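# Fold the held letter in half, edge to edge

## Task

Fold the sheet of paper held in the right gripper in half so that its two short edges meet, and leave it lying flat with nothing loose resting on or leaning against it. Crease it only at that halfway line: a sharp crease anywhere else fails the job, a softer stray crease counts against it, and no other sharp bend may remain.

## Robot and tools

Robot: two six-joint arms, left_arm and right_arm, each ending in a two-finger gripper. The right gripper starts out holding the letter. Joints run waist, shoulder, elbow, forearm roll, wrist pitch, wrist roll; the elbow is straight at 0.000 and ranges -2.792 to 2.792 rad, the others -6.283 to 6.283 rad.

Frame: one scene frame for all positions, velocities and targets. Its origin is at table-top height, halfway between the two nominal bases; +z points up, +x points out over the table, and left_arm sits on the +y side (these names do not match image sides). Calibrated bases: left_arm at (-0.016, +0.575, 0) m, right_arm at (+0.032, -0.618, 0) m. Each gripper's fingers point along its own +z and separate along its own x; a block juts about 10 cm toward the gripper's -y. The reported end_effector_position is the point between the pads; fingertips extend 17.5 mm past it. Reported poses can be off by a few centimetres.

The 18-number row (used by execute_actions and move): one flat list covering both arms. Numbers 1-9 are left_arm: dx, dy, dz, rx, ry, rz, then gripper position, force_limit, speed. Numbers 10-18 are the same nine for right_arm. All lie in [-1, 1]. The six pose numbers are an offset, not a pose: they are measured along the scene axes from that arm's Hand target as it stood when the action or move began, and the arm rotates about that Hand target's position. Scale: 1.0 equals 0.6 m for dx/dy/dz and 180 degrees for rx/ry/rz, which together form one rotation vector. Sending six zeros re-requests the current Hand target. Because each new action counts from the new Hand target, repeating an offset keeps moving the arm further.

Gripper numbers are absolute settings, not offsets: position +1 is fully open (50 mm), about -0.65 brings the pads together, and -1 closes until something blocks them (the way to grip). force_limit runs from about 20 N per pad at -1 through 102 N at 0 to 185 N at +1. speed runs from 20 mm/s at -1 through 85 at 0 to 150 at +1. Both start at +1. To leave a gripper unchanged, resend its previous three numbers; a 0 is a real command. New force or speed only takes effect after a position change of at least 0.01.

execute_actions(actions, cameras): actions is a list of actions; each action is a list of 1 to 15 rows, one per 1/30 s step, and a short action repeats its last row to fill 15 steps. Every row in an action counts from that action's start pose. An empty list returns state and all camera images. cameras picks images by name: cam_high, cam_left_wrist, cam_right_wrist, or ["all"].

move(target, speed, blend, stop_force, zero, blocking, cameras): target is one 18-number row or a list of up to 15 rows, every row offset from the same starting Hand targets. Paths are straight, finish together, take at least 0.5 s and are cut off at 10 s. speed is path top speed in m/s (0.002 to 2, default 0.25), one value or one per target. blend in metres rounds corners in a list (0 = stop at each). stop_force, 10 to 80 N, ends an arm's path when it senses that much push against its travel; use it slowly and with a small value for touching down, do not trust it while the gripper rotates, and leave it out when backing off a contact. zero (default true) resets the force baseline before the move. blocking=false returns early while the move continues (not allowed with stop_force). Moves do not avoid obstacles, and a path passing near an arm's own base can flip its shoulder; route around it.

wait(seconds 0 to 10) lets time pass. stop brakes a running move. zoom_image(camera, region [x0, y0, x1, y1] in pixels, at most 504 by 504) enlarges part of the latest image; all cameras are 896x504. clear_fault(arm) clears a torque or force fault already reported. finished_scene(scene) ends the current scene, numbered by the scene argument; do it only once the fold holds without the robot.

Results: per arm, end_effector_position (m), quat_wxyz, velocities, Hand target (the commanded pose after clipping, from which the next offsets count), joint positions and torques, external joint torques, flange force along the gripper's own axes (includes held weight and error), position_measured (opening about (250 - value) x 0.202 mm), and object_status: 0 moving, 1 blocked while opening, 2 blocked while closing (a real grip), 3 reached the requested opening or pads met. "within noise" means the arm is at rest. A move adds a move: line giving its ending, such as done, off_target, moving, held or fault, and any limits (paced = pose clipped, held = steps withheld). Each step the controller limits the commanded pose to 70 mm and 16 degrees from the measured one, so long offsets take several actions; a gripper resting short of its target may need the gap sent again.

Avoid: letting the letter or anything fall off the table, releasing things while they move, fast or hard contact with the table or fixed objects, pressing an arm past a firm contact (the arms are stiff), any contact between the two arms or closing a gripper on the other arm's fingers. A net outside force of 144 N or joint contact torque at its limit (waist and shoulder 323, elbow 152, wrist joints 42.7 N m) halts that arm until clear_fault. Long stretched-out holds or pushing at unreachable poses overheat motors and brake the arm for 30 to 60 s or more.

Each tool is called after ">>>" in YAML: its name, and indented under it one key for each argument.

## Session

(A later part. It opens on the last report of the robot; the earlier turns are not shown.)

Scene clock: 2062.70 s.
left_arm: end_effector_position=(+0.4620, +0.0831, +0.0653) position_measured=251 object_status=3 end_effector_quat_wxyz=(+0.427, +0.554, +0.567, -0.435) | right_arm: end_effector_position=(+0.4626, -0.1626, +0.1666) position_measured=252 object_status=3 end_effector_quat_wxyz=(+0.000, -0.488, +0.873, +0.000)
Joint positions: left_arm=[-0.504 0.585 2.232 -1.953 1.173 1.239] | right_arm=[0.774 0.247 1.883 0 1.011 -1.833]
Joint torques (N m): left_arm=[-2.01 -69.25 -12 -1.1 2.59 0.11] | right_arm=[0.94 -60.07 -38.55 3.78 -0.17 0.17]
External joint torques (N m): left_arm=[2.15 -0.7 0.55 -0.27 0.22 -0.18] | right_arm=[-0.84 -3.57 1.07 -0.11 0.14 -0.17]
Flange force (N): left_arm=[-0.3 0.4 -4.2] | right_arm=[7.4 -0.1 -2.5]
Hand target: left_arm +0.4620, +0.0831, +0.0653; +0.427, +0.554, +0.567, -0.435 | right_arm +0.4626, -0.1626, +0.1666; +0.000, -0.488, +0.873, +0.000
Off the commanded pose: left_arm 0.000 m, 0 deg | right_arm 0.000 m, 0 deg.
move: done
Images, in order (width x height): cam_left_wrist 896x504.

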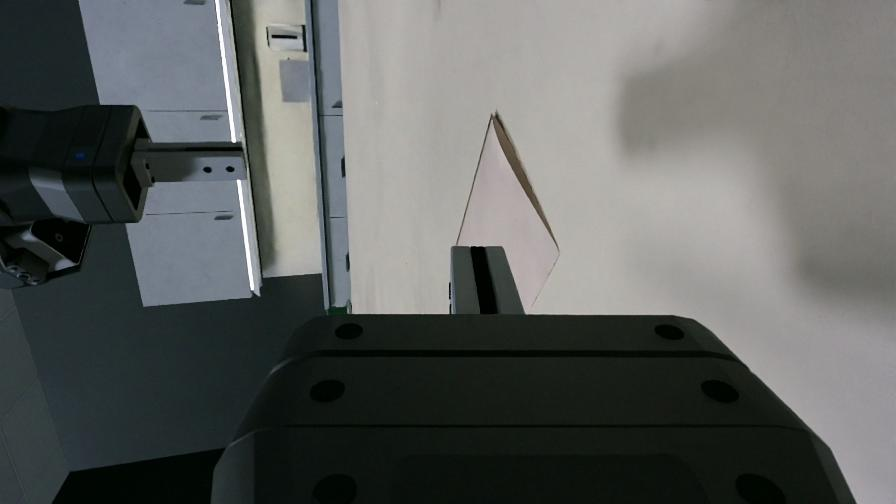

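>>> move:
  target:
    - [0, 0, 0, 0, 0, 0, -0.7, -0.8, 0.0, 0.0342, 0.0882, -0.1, 0, 0, 0, -0.7, 0.0, 0.0]
    - [0, 0, 0, 0, 0, 0, -0.7, -0.8, 0.0, 0.0342, 0.0882, -0.2360, 0, 0, 0, -0.7, 0.0, 0.0]
  speed: 0.15
  blend: [0.01, 0]
  cameras: ["cam_right_wrist"]

>>> move:
  target: [0, 0, 0, 0, 0, 0, -0.7, -0.8, 0.0, 0, 0, -0.015, 0, 0, 0, -0.7, 0.0, 0.0]
  speed: 0.02
  stop_force: 35
  cameras: ["cam_right_wrist", "cam_left_wrist"]

Scene clock: 2108.33 s.
left_arm: end_effector_position=(+0.4620, +0.0831, +0.0653) position_measured=251 object_status=3 end_effector_quat_wxyz=(+0.427, +0.554, +0.567, -0.435) | right_arm: end_effector_position=(+0.4831, -0.1097, +0.0250) position_measured=252 object_status=3 end_effector_quat_wxyz=(+0.000, -0.488, +0.873, +0.000)
Joint positions: left_arm=[-0.504 0.585 2.232 -1.953 1.173 1.239] | right_arm=[0.81 0.466 1.878 -0.001 0.797 -1.797]
Joint torques (N m): left_arm=[-1.53 -68.96 -11.95 -1.11 2.58 0.17] | right_arm=[1.65 -75.26 -32.77 3.2 -0.2 0.16]
External joint torques (N m): left_arm=[1.54 -0.77 0.53 -0.25 0.22 -0.25] | right_arm=[-1.85 -4.6 1.08 -0.1 0.17 -0.16]
Flange force (N): left_arm=[-0.8 -0.1 -3.3] | right_arm=[8.2 -1.5 -5.2]
Hand target: left_arm +0.4620, +0.0831, +0.0653; +0.427, +0.554, +0.567, -0.435 | right_arm +0.4831, -0.1097, +0.0250; +0.000, -0.488, +0.873, +0.000
Off the commanded pose: left_arm 0.000 m, 0 deg | right_arm 0.000 m, 0 deg.
move: done
Images, in order (width x height): cam_right_wrist 896x504.

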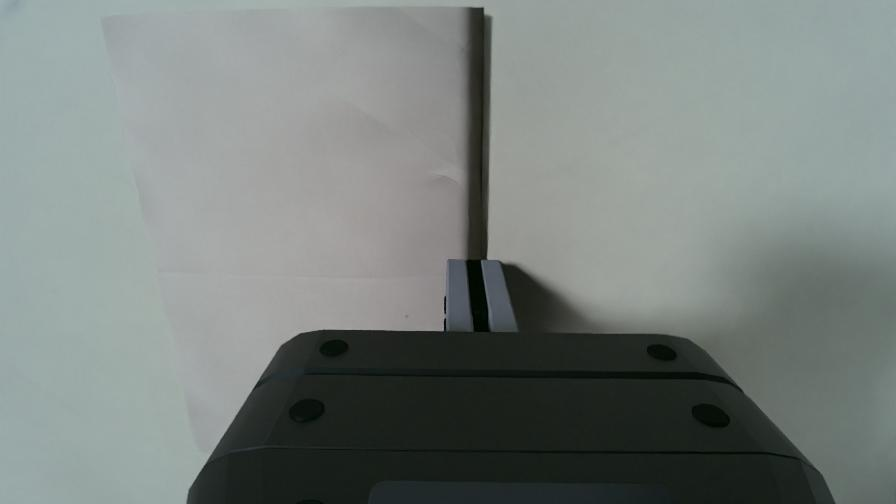

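Scene clock: 2109.37 s.
left_arm: end_effector_position=(+0.4620, +0.0831, +0.0653) position_measured=251 object_status=3 end_effector_quat_wxyz=(+0.427, +0.554, +0.567, -0.435) | right_arm: end_effector_position=(+0.4832, -0.1096, +0.0167) position_measured=252 object_status=3 end_effector_quat_wxyz=(+0.000, -0.488, +0.873, +0.000)
Joint positions: left_arm=[-0.504 0.585 2.232 -1.953 1.173 1.239] | right_arm=[0.81 0.476 1.882 -0.001 0.782 -1.797]
Joint torques (N m): left_arm=[-1.54 -68.91 -12.16 -1.09 2.61 0.16] | right_arm=[1.41 -28.18 -15.13 3.34 -5.7 0.11]
External joint torques (N m): left_arm=[1.53 -1.05 0.72 -0.28 0.2 -0.23] | right_arm=[-1.35 -52.62 -16.19 -0.27 5.67 -0.11]
Flange force (N): left_arm=[-1.3 -0.7 -3.5] | right_arm=[24.8 2.2 -80.3]
Hand target: left_arm +0.4620, +0.0831, +0.0653; +0.427, +0.554, +0.567, -0.435 | right_arm +0.4832, -0.1096, +0.0167; +0.000, -0.488, +0.873, +0.000 (not the last commanded pose)
Off the commanded pose: left_arm 0.000 m, 0 deg | right_arm 0.001 m, 0 deg.
move: contact (right_arm)
Images, in order (width x height): cam_left_wrist 896x504, cam_right_wrist 896x504.

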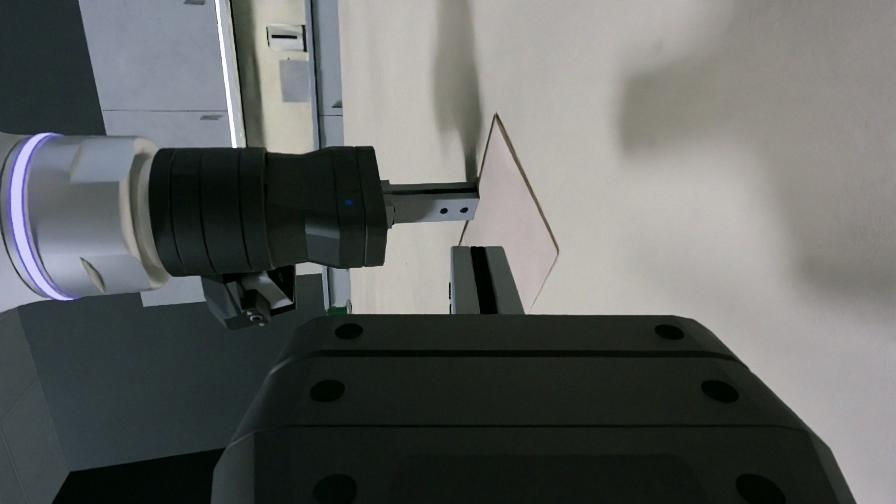

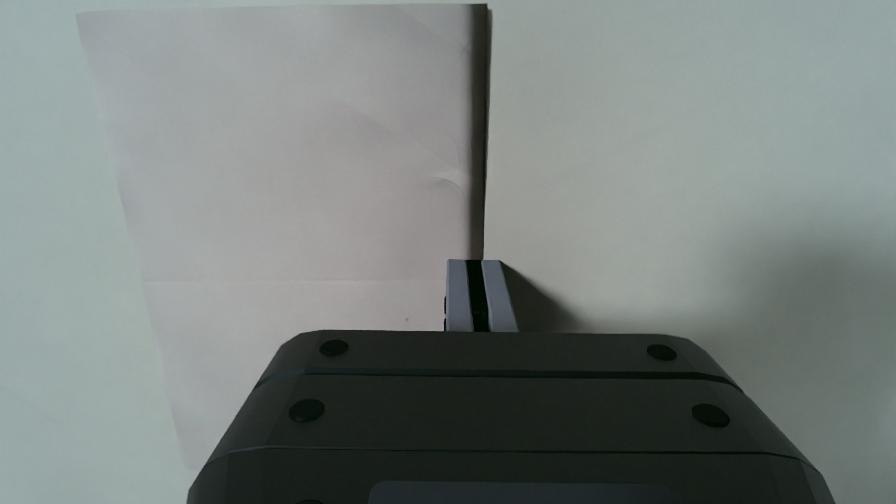

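>>> zoom_image:
  camera: "cam_left_wrist"
  region: [430, 90, 600, 330]

>>> zoom_image:
  camera: "cam_right_wrist"
  region: [420, 100, 540, 340]

Scaled by 2.100 from the camera's 896x504 image, which has a finer 1280x720 frame.

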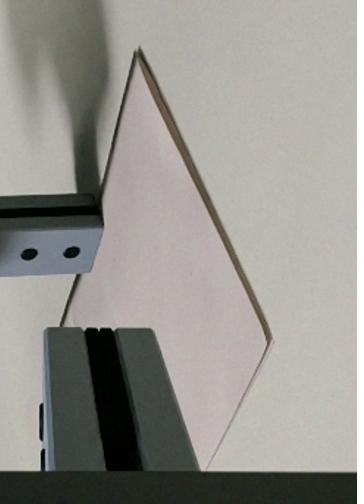

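Scaled by 2.100 from the camera's 896x504 image, which has a finer 1280x720 frame.

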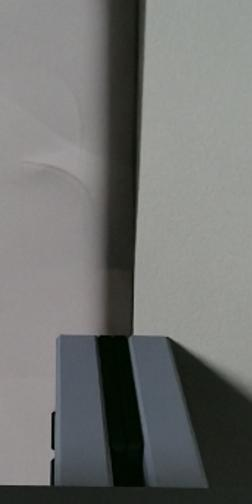

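>>> move:
  target: [0, 0, 0, 0, 0, 0, -0.7, -0.8, 0.0, 0, 0, 0.12, 0, 0, 0, -0.7, 0.0, 0.0]
  speed: 0.1
  cameras: ["cam_right_wrist", "cam_left_wrist"]

>>> zoom_image:
  camera: "cam_left_wrist"
  region: [430, 90, 600, 330]

>>> zoom_image:
  camera: "cam_right_wrist"
  region: [400, 0, 520, 260]

Scene clock: 2123.67 s.
left_arm: end_effector_position=(+0.4620, +0.0831, +0.0653) position_measured=251 object_status=3 end_effector_quat_wxyz=(+0.427, +0.554, +0.567, -0.435) | right_arm: end_effector_position=(+0.4832, -0.1096, +0.0887) position_measured=252 object_status=3 end_effector_quat_wxyz=(+0.000, -0.488, +0.873, +0.000)
Joint positions: left_arm=[-0.504 0.585 2.232 -1.953 1.173 1.239] | right_arm=[0.81 0.396 1.841 -0.001 0.904 -1.797]
Joint torques (N m): left_arm=[-1.68 -68.94 -12.04 -1.13 2.62 0.13] | right_arm=[1.23 -71.59 -35.86 3.51 -0.2 0.08]
External joint torques (N m): left_arm=[1.66 -0.98 0.6 -0.23 0.19 -0.21] | right_arm=[-1.12 -4.56 1.04 -0.09 0.17 -0.08]
Flange force (N): left_arm=[-1.1 -0.3 -3.7] | right_arm=[8.3 -0.3 -4.3]
Hand target: left_arm +0.4620, +0.0831, +0.0653; +0.427, +0.554, +0.567, -0.435 | right_arm +0.4832, -0.1096, +0.0887; +0.000, -0.488, +0.873, +0.000
Off the commanded pose: left_arm 0.000 m, 0 deg | right_arm 0.000 m, 0 deg.
move: done
Images, in order (width x height): cam_left_wrist 896x504, cam_right_wrist 896x504.

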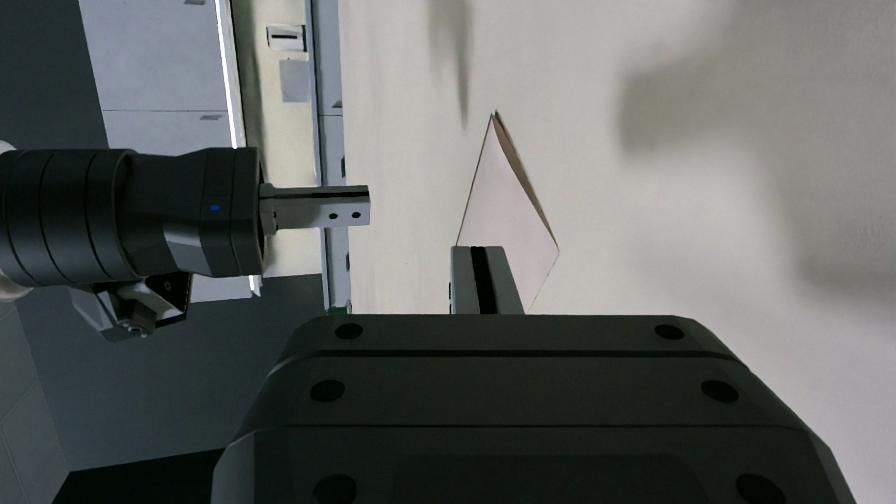

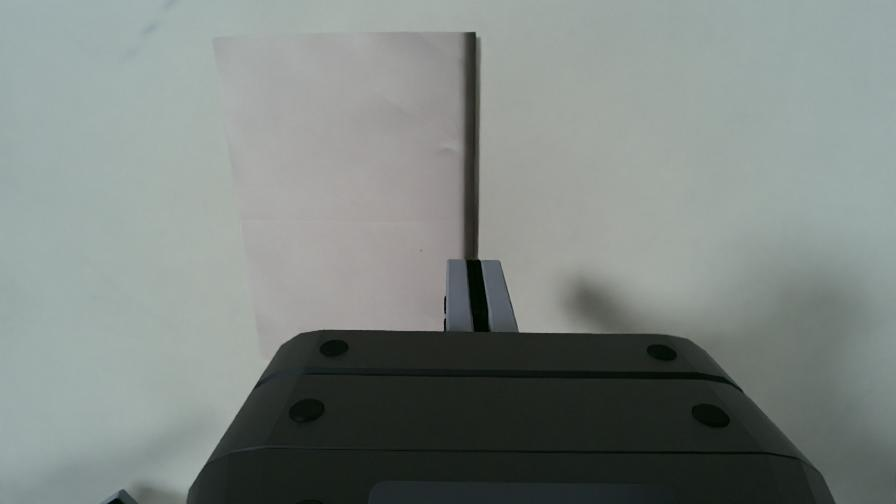

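Scaled by 2.100 from the camera's 896x504 image, which has a finer 1280x720 frame.

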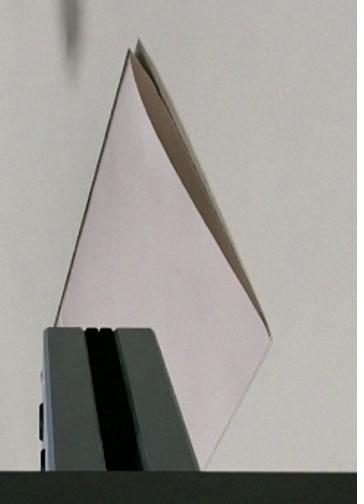

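Scaled by 1.938 from the camera's 896x504 image, which has a finer 1280x720 frame.

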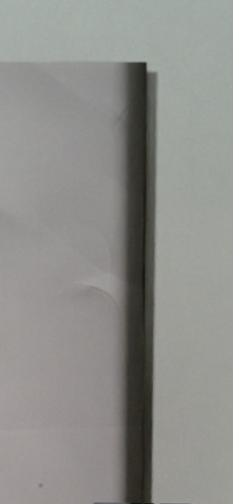

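>>> move:
  target:
    - [0, 0, 0, 0, 0, 0, -0.7, -0.8, 0.0, 0.0345, 0.0667, 0, 0, 0, 0, -0.7, 0.0, 0.0]
    - [0, 0, 0, 0, 0, 0, -0.7, -0.8, 0.0, 0.0345, 0.0667, -0.105, 0, 0, 0, -0.7, 0.0, 0.0]
  speed: 0.12
  blend: [0.01, 0]
  cameras: ["cam_right_wrist"]

>>> move:
  target: [0, 0, 0, 0, 0, 0, -0.7, -0.8, 0.0, 0, 0, -0.016, 0, 0, 0, -0.7, 0.0, 0.0]
  speed: 0.02
  stop_force: 12
  cameras: ["cam_right_wrist", "cam_left_wrist"]

Scene clock: 2188.33 s.
left_arm: end_effector_position=(+0.4620, +0.0831, +0.0653) position_measured=251 object_status=3 end_effector_quat_wxyz=(+0.427, +0.554, +0.567, -0.435) | right_arm: end_effector_position=(+0.5039, -0.0696, +0.0257) position_measured=252 object_status=3 end_effector_quat_wxyz=(+0.000, -0.488, +0.873, +0.000)
Joint positions: left_arm=[-0.504 0.585 2.232 -1.953 1.173 1.239] | right_arm=[0.828 0.519 1.786 -0.001 0.836 -1.778]
Joint torques (N m): left_arm=[-1.48 -68.65 -12.11 -1.13 2.62 0.1] | right_arm=[1.63 -81.05 -33.95 3.29 -0.16 0.18]
External joint torques (N m): left_arm=[1.49 -1.26 0.67 -0.24 0.19 -0.17] | right_arm=[-1.96 -5.08 1.04 -0.07 0.13 -0.18]
Flange force (N): left_arm=[-1.6 -0.8 -3.6] | right_arm=[8.8 -1.6 -5.3]
Hand target: left_arm +0.4620, +0.0831, +0.0653; +0.427, +0.554, +0.567, -0.435 | right_arm +0.5039, -0.0695, +0.0257; +0.000, -0.488, +0.873, +0.000
Off the commanded pose: left_arm 0.000 m, 0 deg | right_arm 0.000 m, 0 deg.
move: done
Images, in order (width x height): cam_right_wrist 896x504.

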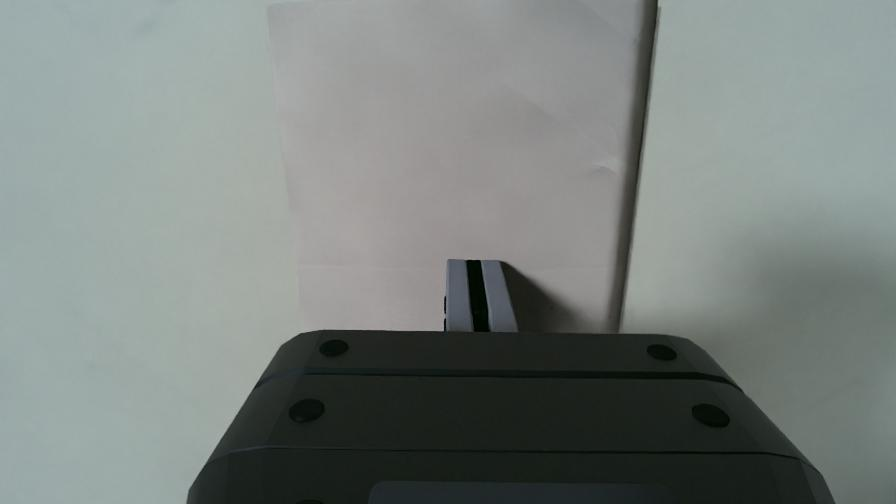

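Scene clock: 2189.37 s.
left_arm: end_effector_position=(+0.4620, +0.0831, +0.0653) position_measured=251 object_status=3 end_effector_quat_wxyz=(+0.427, +0.554, +0.567, -0.435) | right_arm: end_effector_position=(+0.5040, -0.0695, +0.0170) position_measured=252 object_status=3 end_effector_quat_wxyz=(+0.000, -0.488, +0.873, +0.000)
Joint positions: left_arm=[-0.504 0.585 2.232 -1.953 1.173 1.239] | right_arm=[0.828 0.529 1.79 -0.001 0.822 -1.778]
Joint torques (N m): left_arm=[-1.65 -68.92 -11.88 -1.1 2.61 0.12] | right_arm=[1.48 -46.93 -20.14 3.49 -3.8 0.15]
External joint torques (N m): left_arm=[1.43 -0.86 0.46 -0.26 0.21 -0.19] | right_arm=[-1.3 -39.58 -12.3 -0.31 3.77 -0.15]
Flange force (N): left_arm=[-0.9 -0.2 -3.1] | right_arm=[18.3 0.9 -56.1]
Hand target: left_arm +0.4620, +0.0831, +0.0653; +0.427, +0.554, +0.567, -0.435 | right_arm +0.5040, -0.0695, +0.0170; +0.000, -0.488, +0.873, +0.000 (not the last commanded pose)
Off the commanded pose: left_arm 0.000 m, 0 deg | right_arm 0.001 m, 0 deg.
move: contact (right_arm)
Images, in order (width x height): cam_left_wrist 896x504, cam_right_wrist 896x504.

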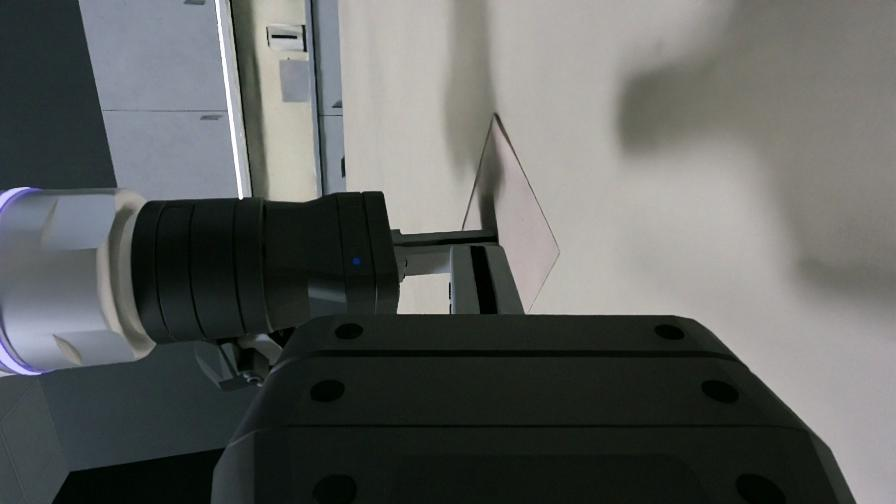

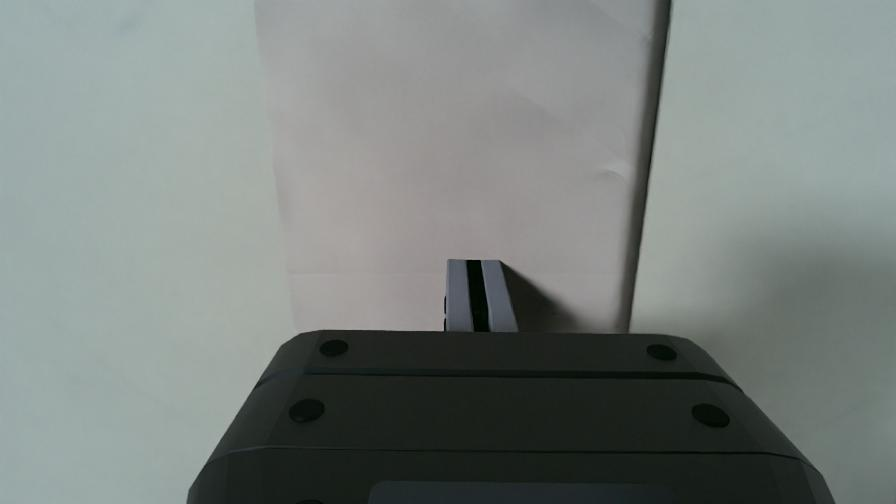

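>>> move:
  target: [0, 0, 0, 0, 0, 0, -0.7, -0.8, 0.0, 0, 0, 0.15, 0, 0, 0, -0.7, 0.0, 0.0]
  speed: 0.1
  cameras: ["cam_right_wrist", "cam_left_wrist"]

>>> zoom_image:
  camera: "cam_left_wrist"
  region: [430, 90, 600, 330]

Scene clock: 2197.73 s.
left_arm: end_effector_position=(+0.4620, +0.0831, +0.0653) position_measured=251 object_status=3 end_effector_quat_wxyz=(+0.427, +0.554, +0.567, -0.435) | right_arm: end_effector_position=(+0.5040, -0.0695, +0.1070) position_measured=252 object_status=3 end_effector_quat_wxyz=(+0.000, -0.488, +0.873, +0.000)
Joint positions: left_arm=[-0.504 0.585 2.232 -1.953 1.173 1.239] | right_arm=[0.828 0.436 1.737 -0.001 0.967 -1.779]
Joint torques (N m): left_arm=[-1.45 -68.54 -12.01 -1.13 2.6 0.1] | right_arm=[1.35 -77.11 -37.36 3.73 -0.2 0.17]
External joint torques (N m): left_arm=[1.38 -1.25 0.6 -0.24 0.21 -0.18] | right_arm=[-1.75 -4.41 0.93 -0.18 0.18 -0.17]
Flange force (N): left_arm=[-1.6 -0.7 -3.4] | right_arm=[8.2 -1.4 -3.7]
Hand target: left_arm +0.4620, +0.0831, +0.0653; +0.427, +0.554, +0.567, -0.435 | right_arm +0.5040, -0.0695, +0.1070; +0.000, -0.488, +0.873, +0.000
Off the commanded pose: left_arm 0.000 m, 0 deg | right_arm 0.000 m, 0 deg.
move: done
Images, in order (width x height): cam_left_wrist 896x504, cam_right_wrist 896x504.

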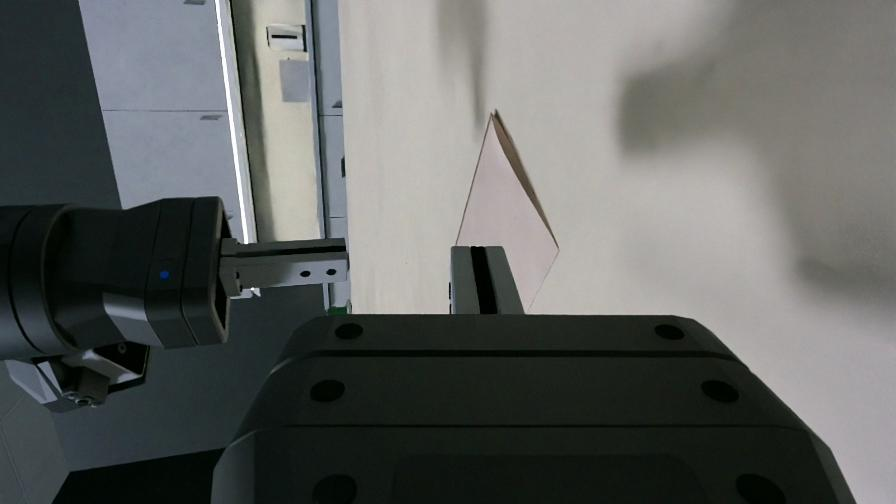

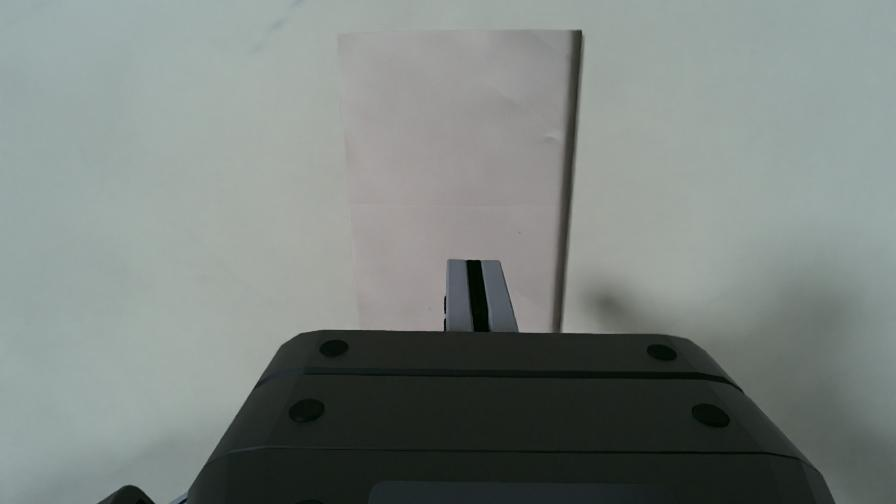

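Scaled by 2.100 from the camera's 896x504 image, which has a finer 1280x720 frame.

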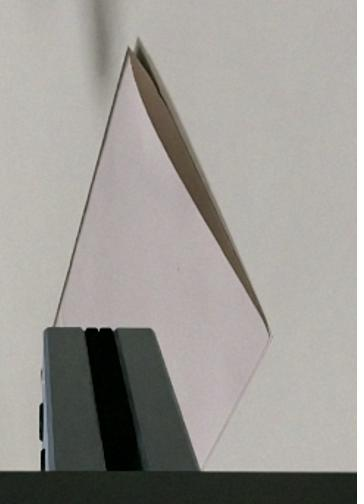

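>>> move:
  target: [-0.03, 0.2, 0.3, 0.1667, 0, 0, -0.7, -0.8, 0.0, 0.0, -0.2, 0.25, 0, 0, 0, -0.7, 0.0, 0.0]
  speed: 0.25
  cameras: ["all"]

Scene clock: 2379.40 s.
left_arm: end_effector_position=(+0.4440, +0.2032, +0.2453) position_measured=251 object_status=3 end_effector_quat_wxyz=(+0.269, +0.646, +0.660, -0.274) | right_arm: end_effector_position=(+0.5040, -0.1895, +0.2570) position_measured=252 object_status=3 end_effector_quat_wxyz=(+0.000, -0.488, +0.873, +0.000)
Joint positions: left_arm=[-0.439 0.048 2.135 -1.005 0.874 0.208] | right_arm=[0.699 0.194 1.768 0 1.178 -1.908]
Joint torques (N m): left_arm=[-2.43 -38.11 -35.65 0.46 0.47 0.06] | right_arm=[1.25 -58.17 -41.75 4.04 -0.2 0.1]
External joint torques (N m): left_arm=[2.44 -1.54 1.26 -0.19 0.07 -0.11] | right_arm=[-1.34 -3.31 0.86 -0.04 0.16 -0.1]
Flange force (N): left_arm=[4.0 -2.2 -4.6] | right_arm=[7.1 -0.3 -1.4]
Hand target: left_arm +0.4440, +0.2031, +0.2453; +0.269, +0.646, +0.660, -0.274 | right_arm +0.5040, -0.1895, +0.2570; +0.000, -0.488, +0.873, +0.000
Off the commanded pose: left_arm 0.000 m, 0 deg | right_arm 0.000 m, 0 deg.
move: done

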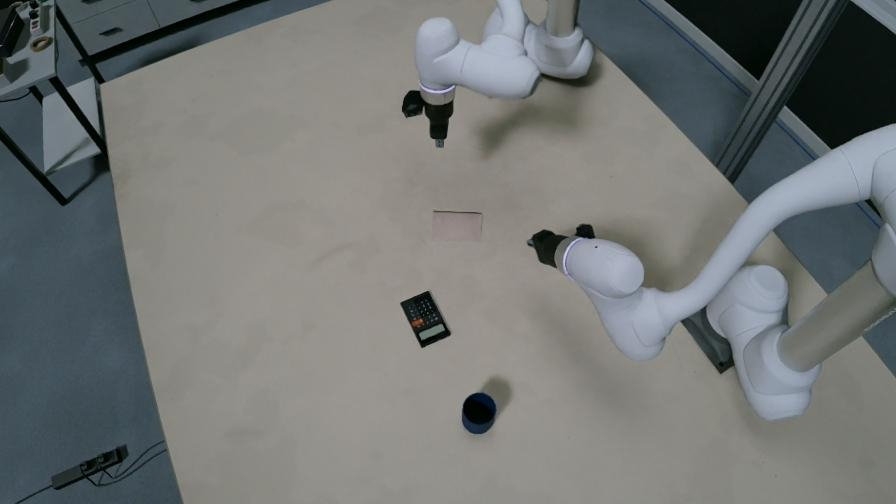

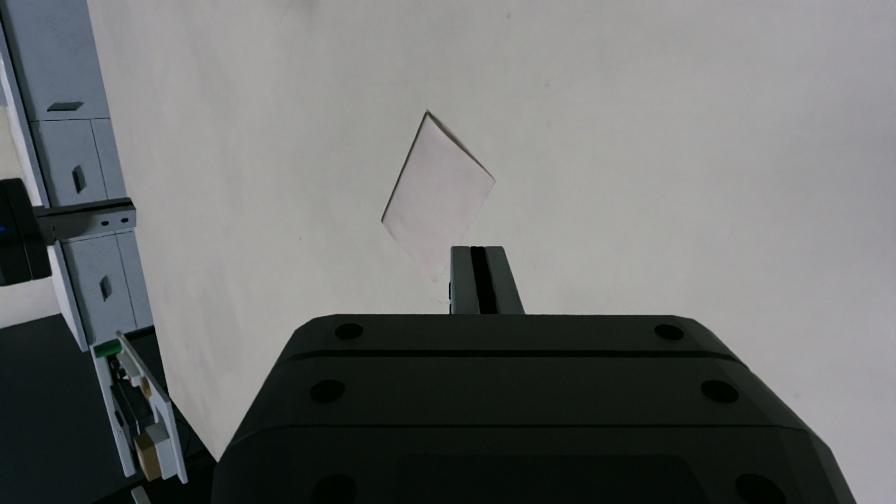

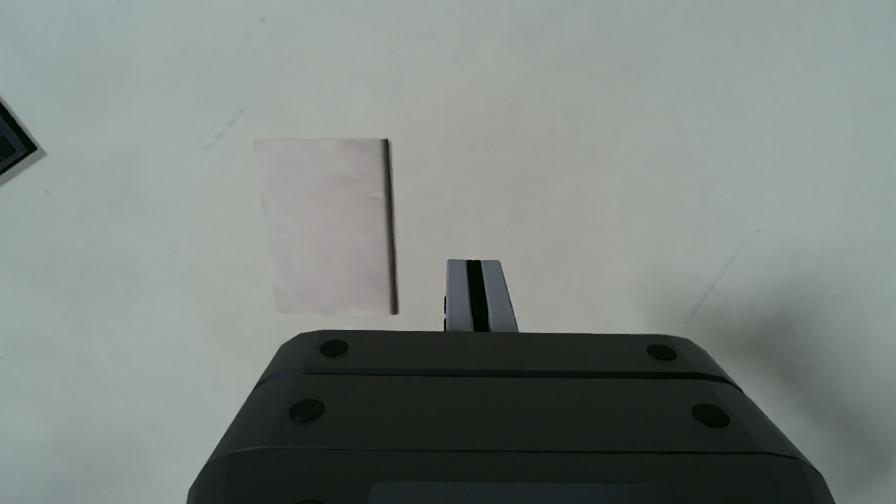

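>>> finished_scene:
  scene: 1

The scene is finished: the task was done.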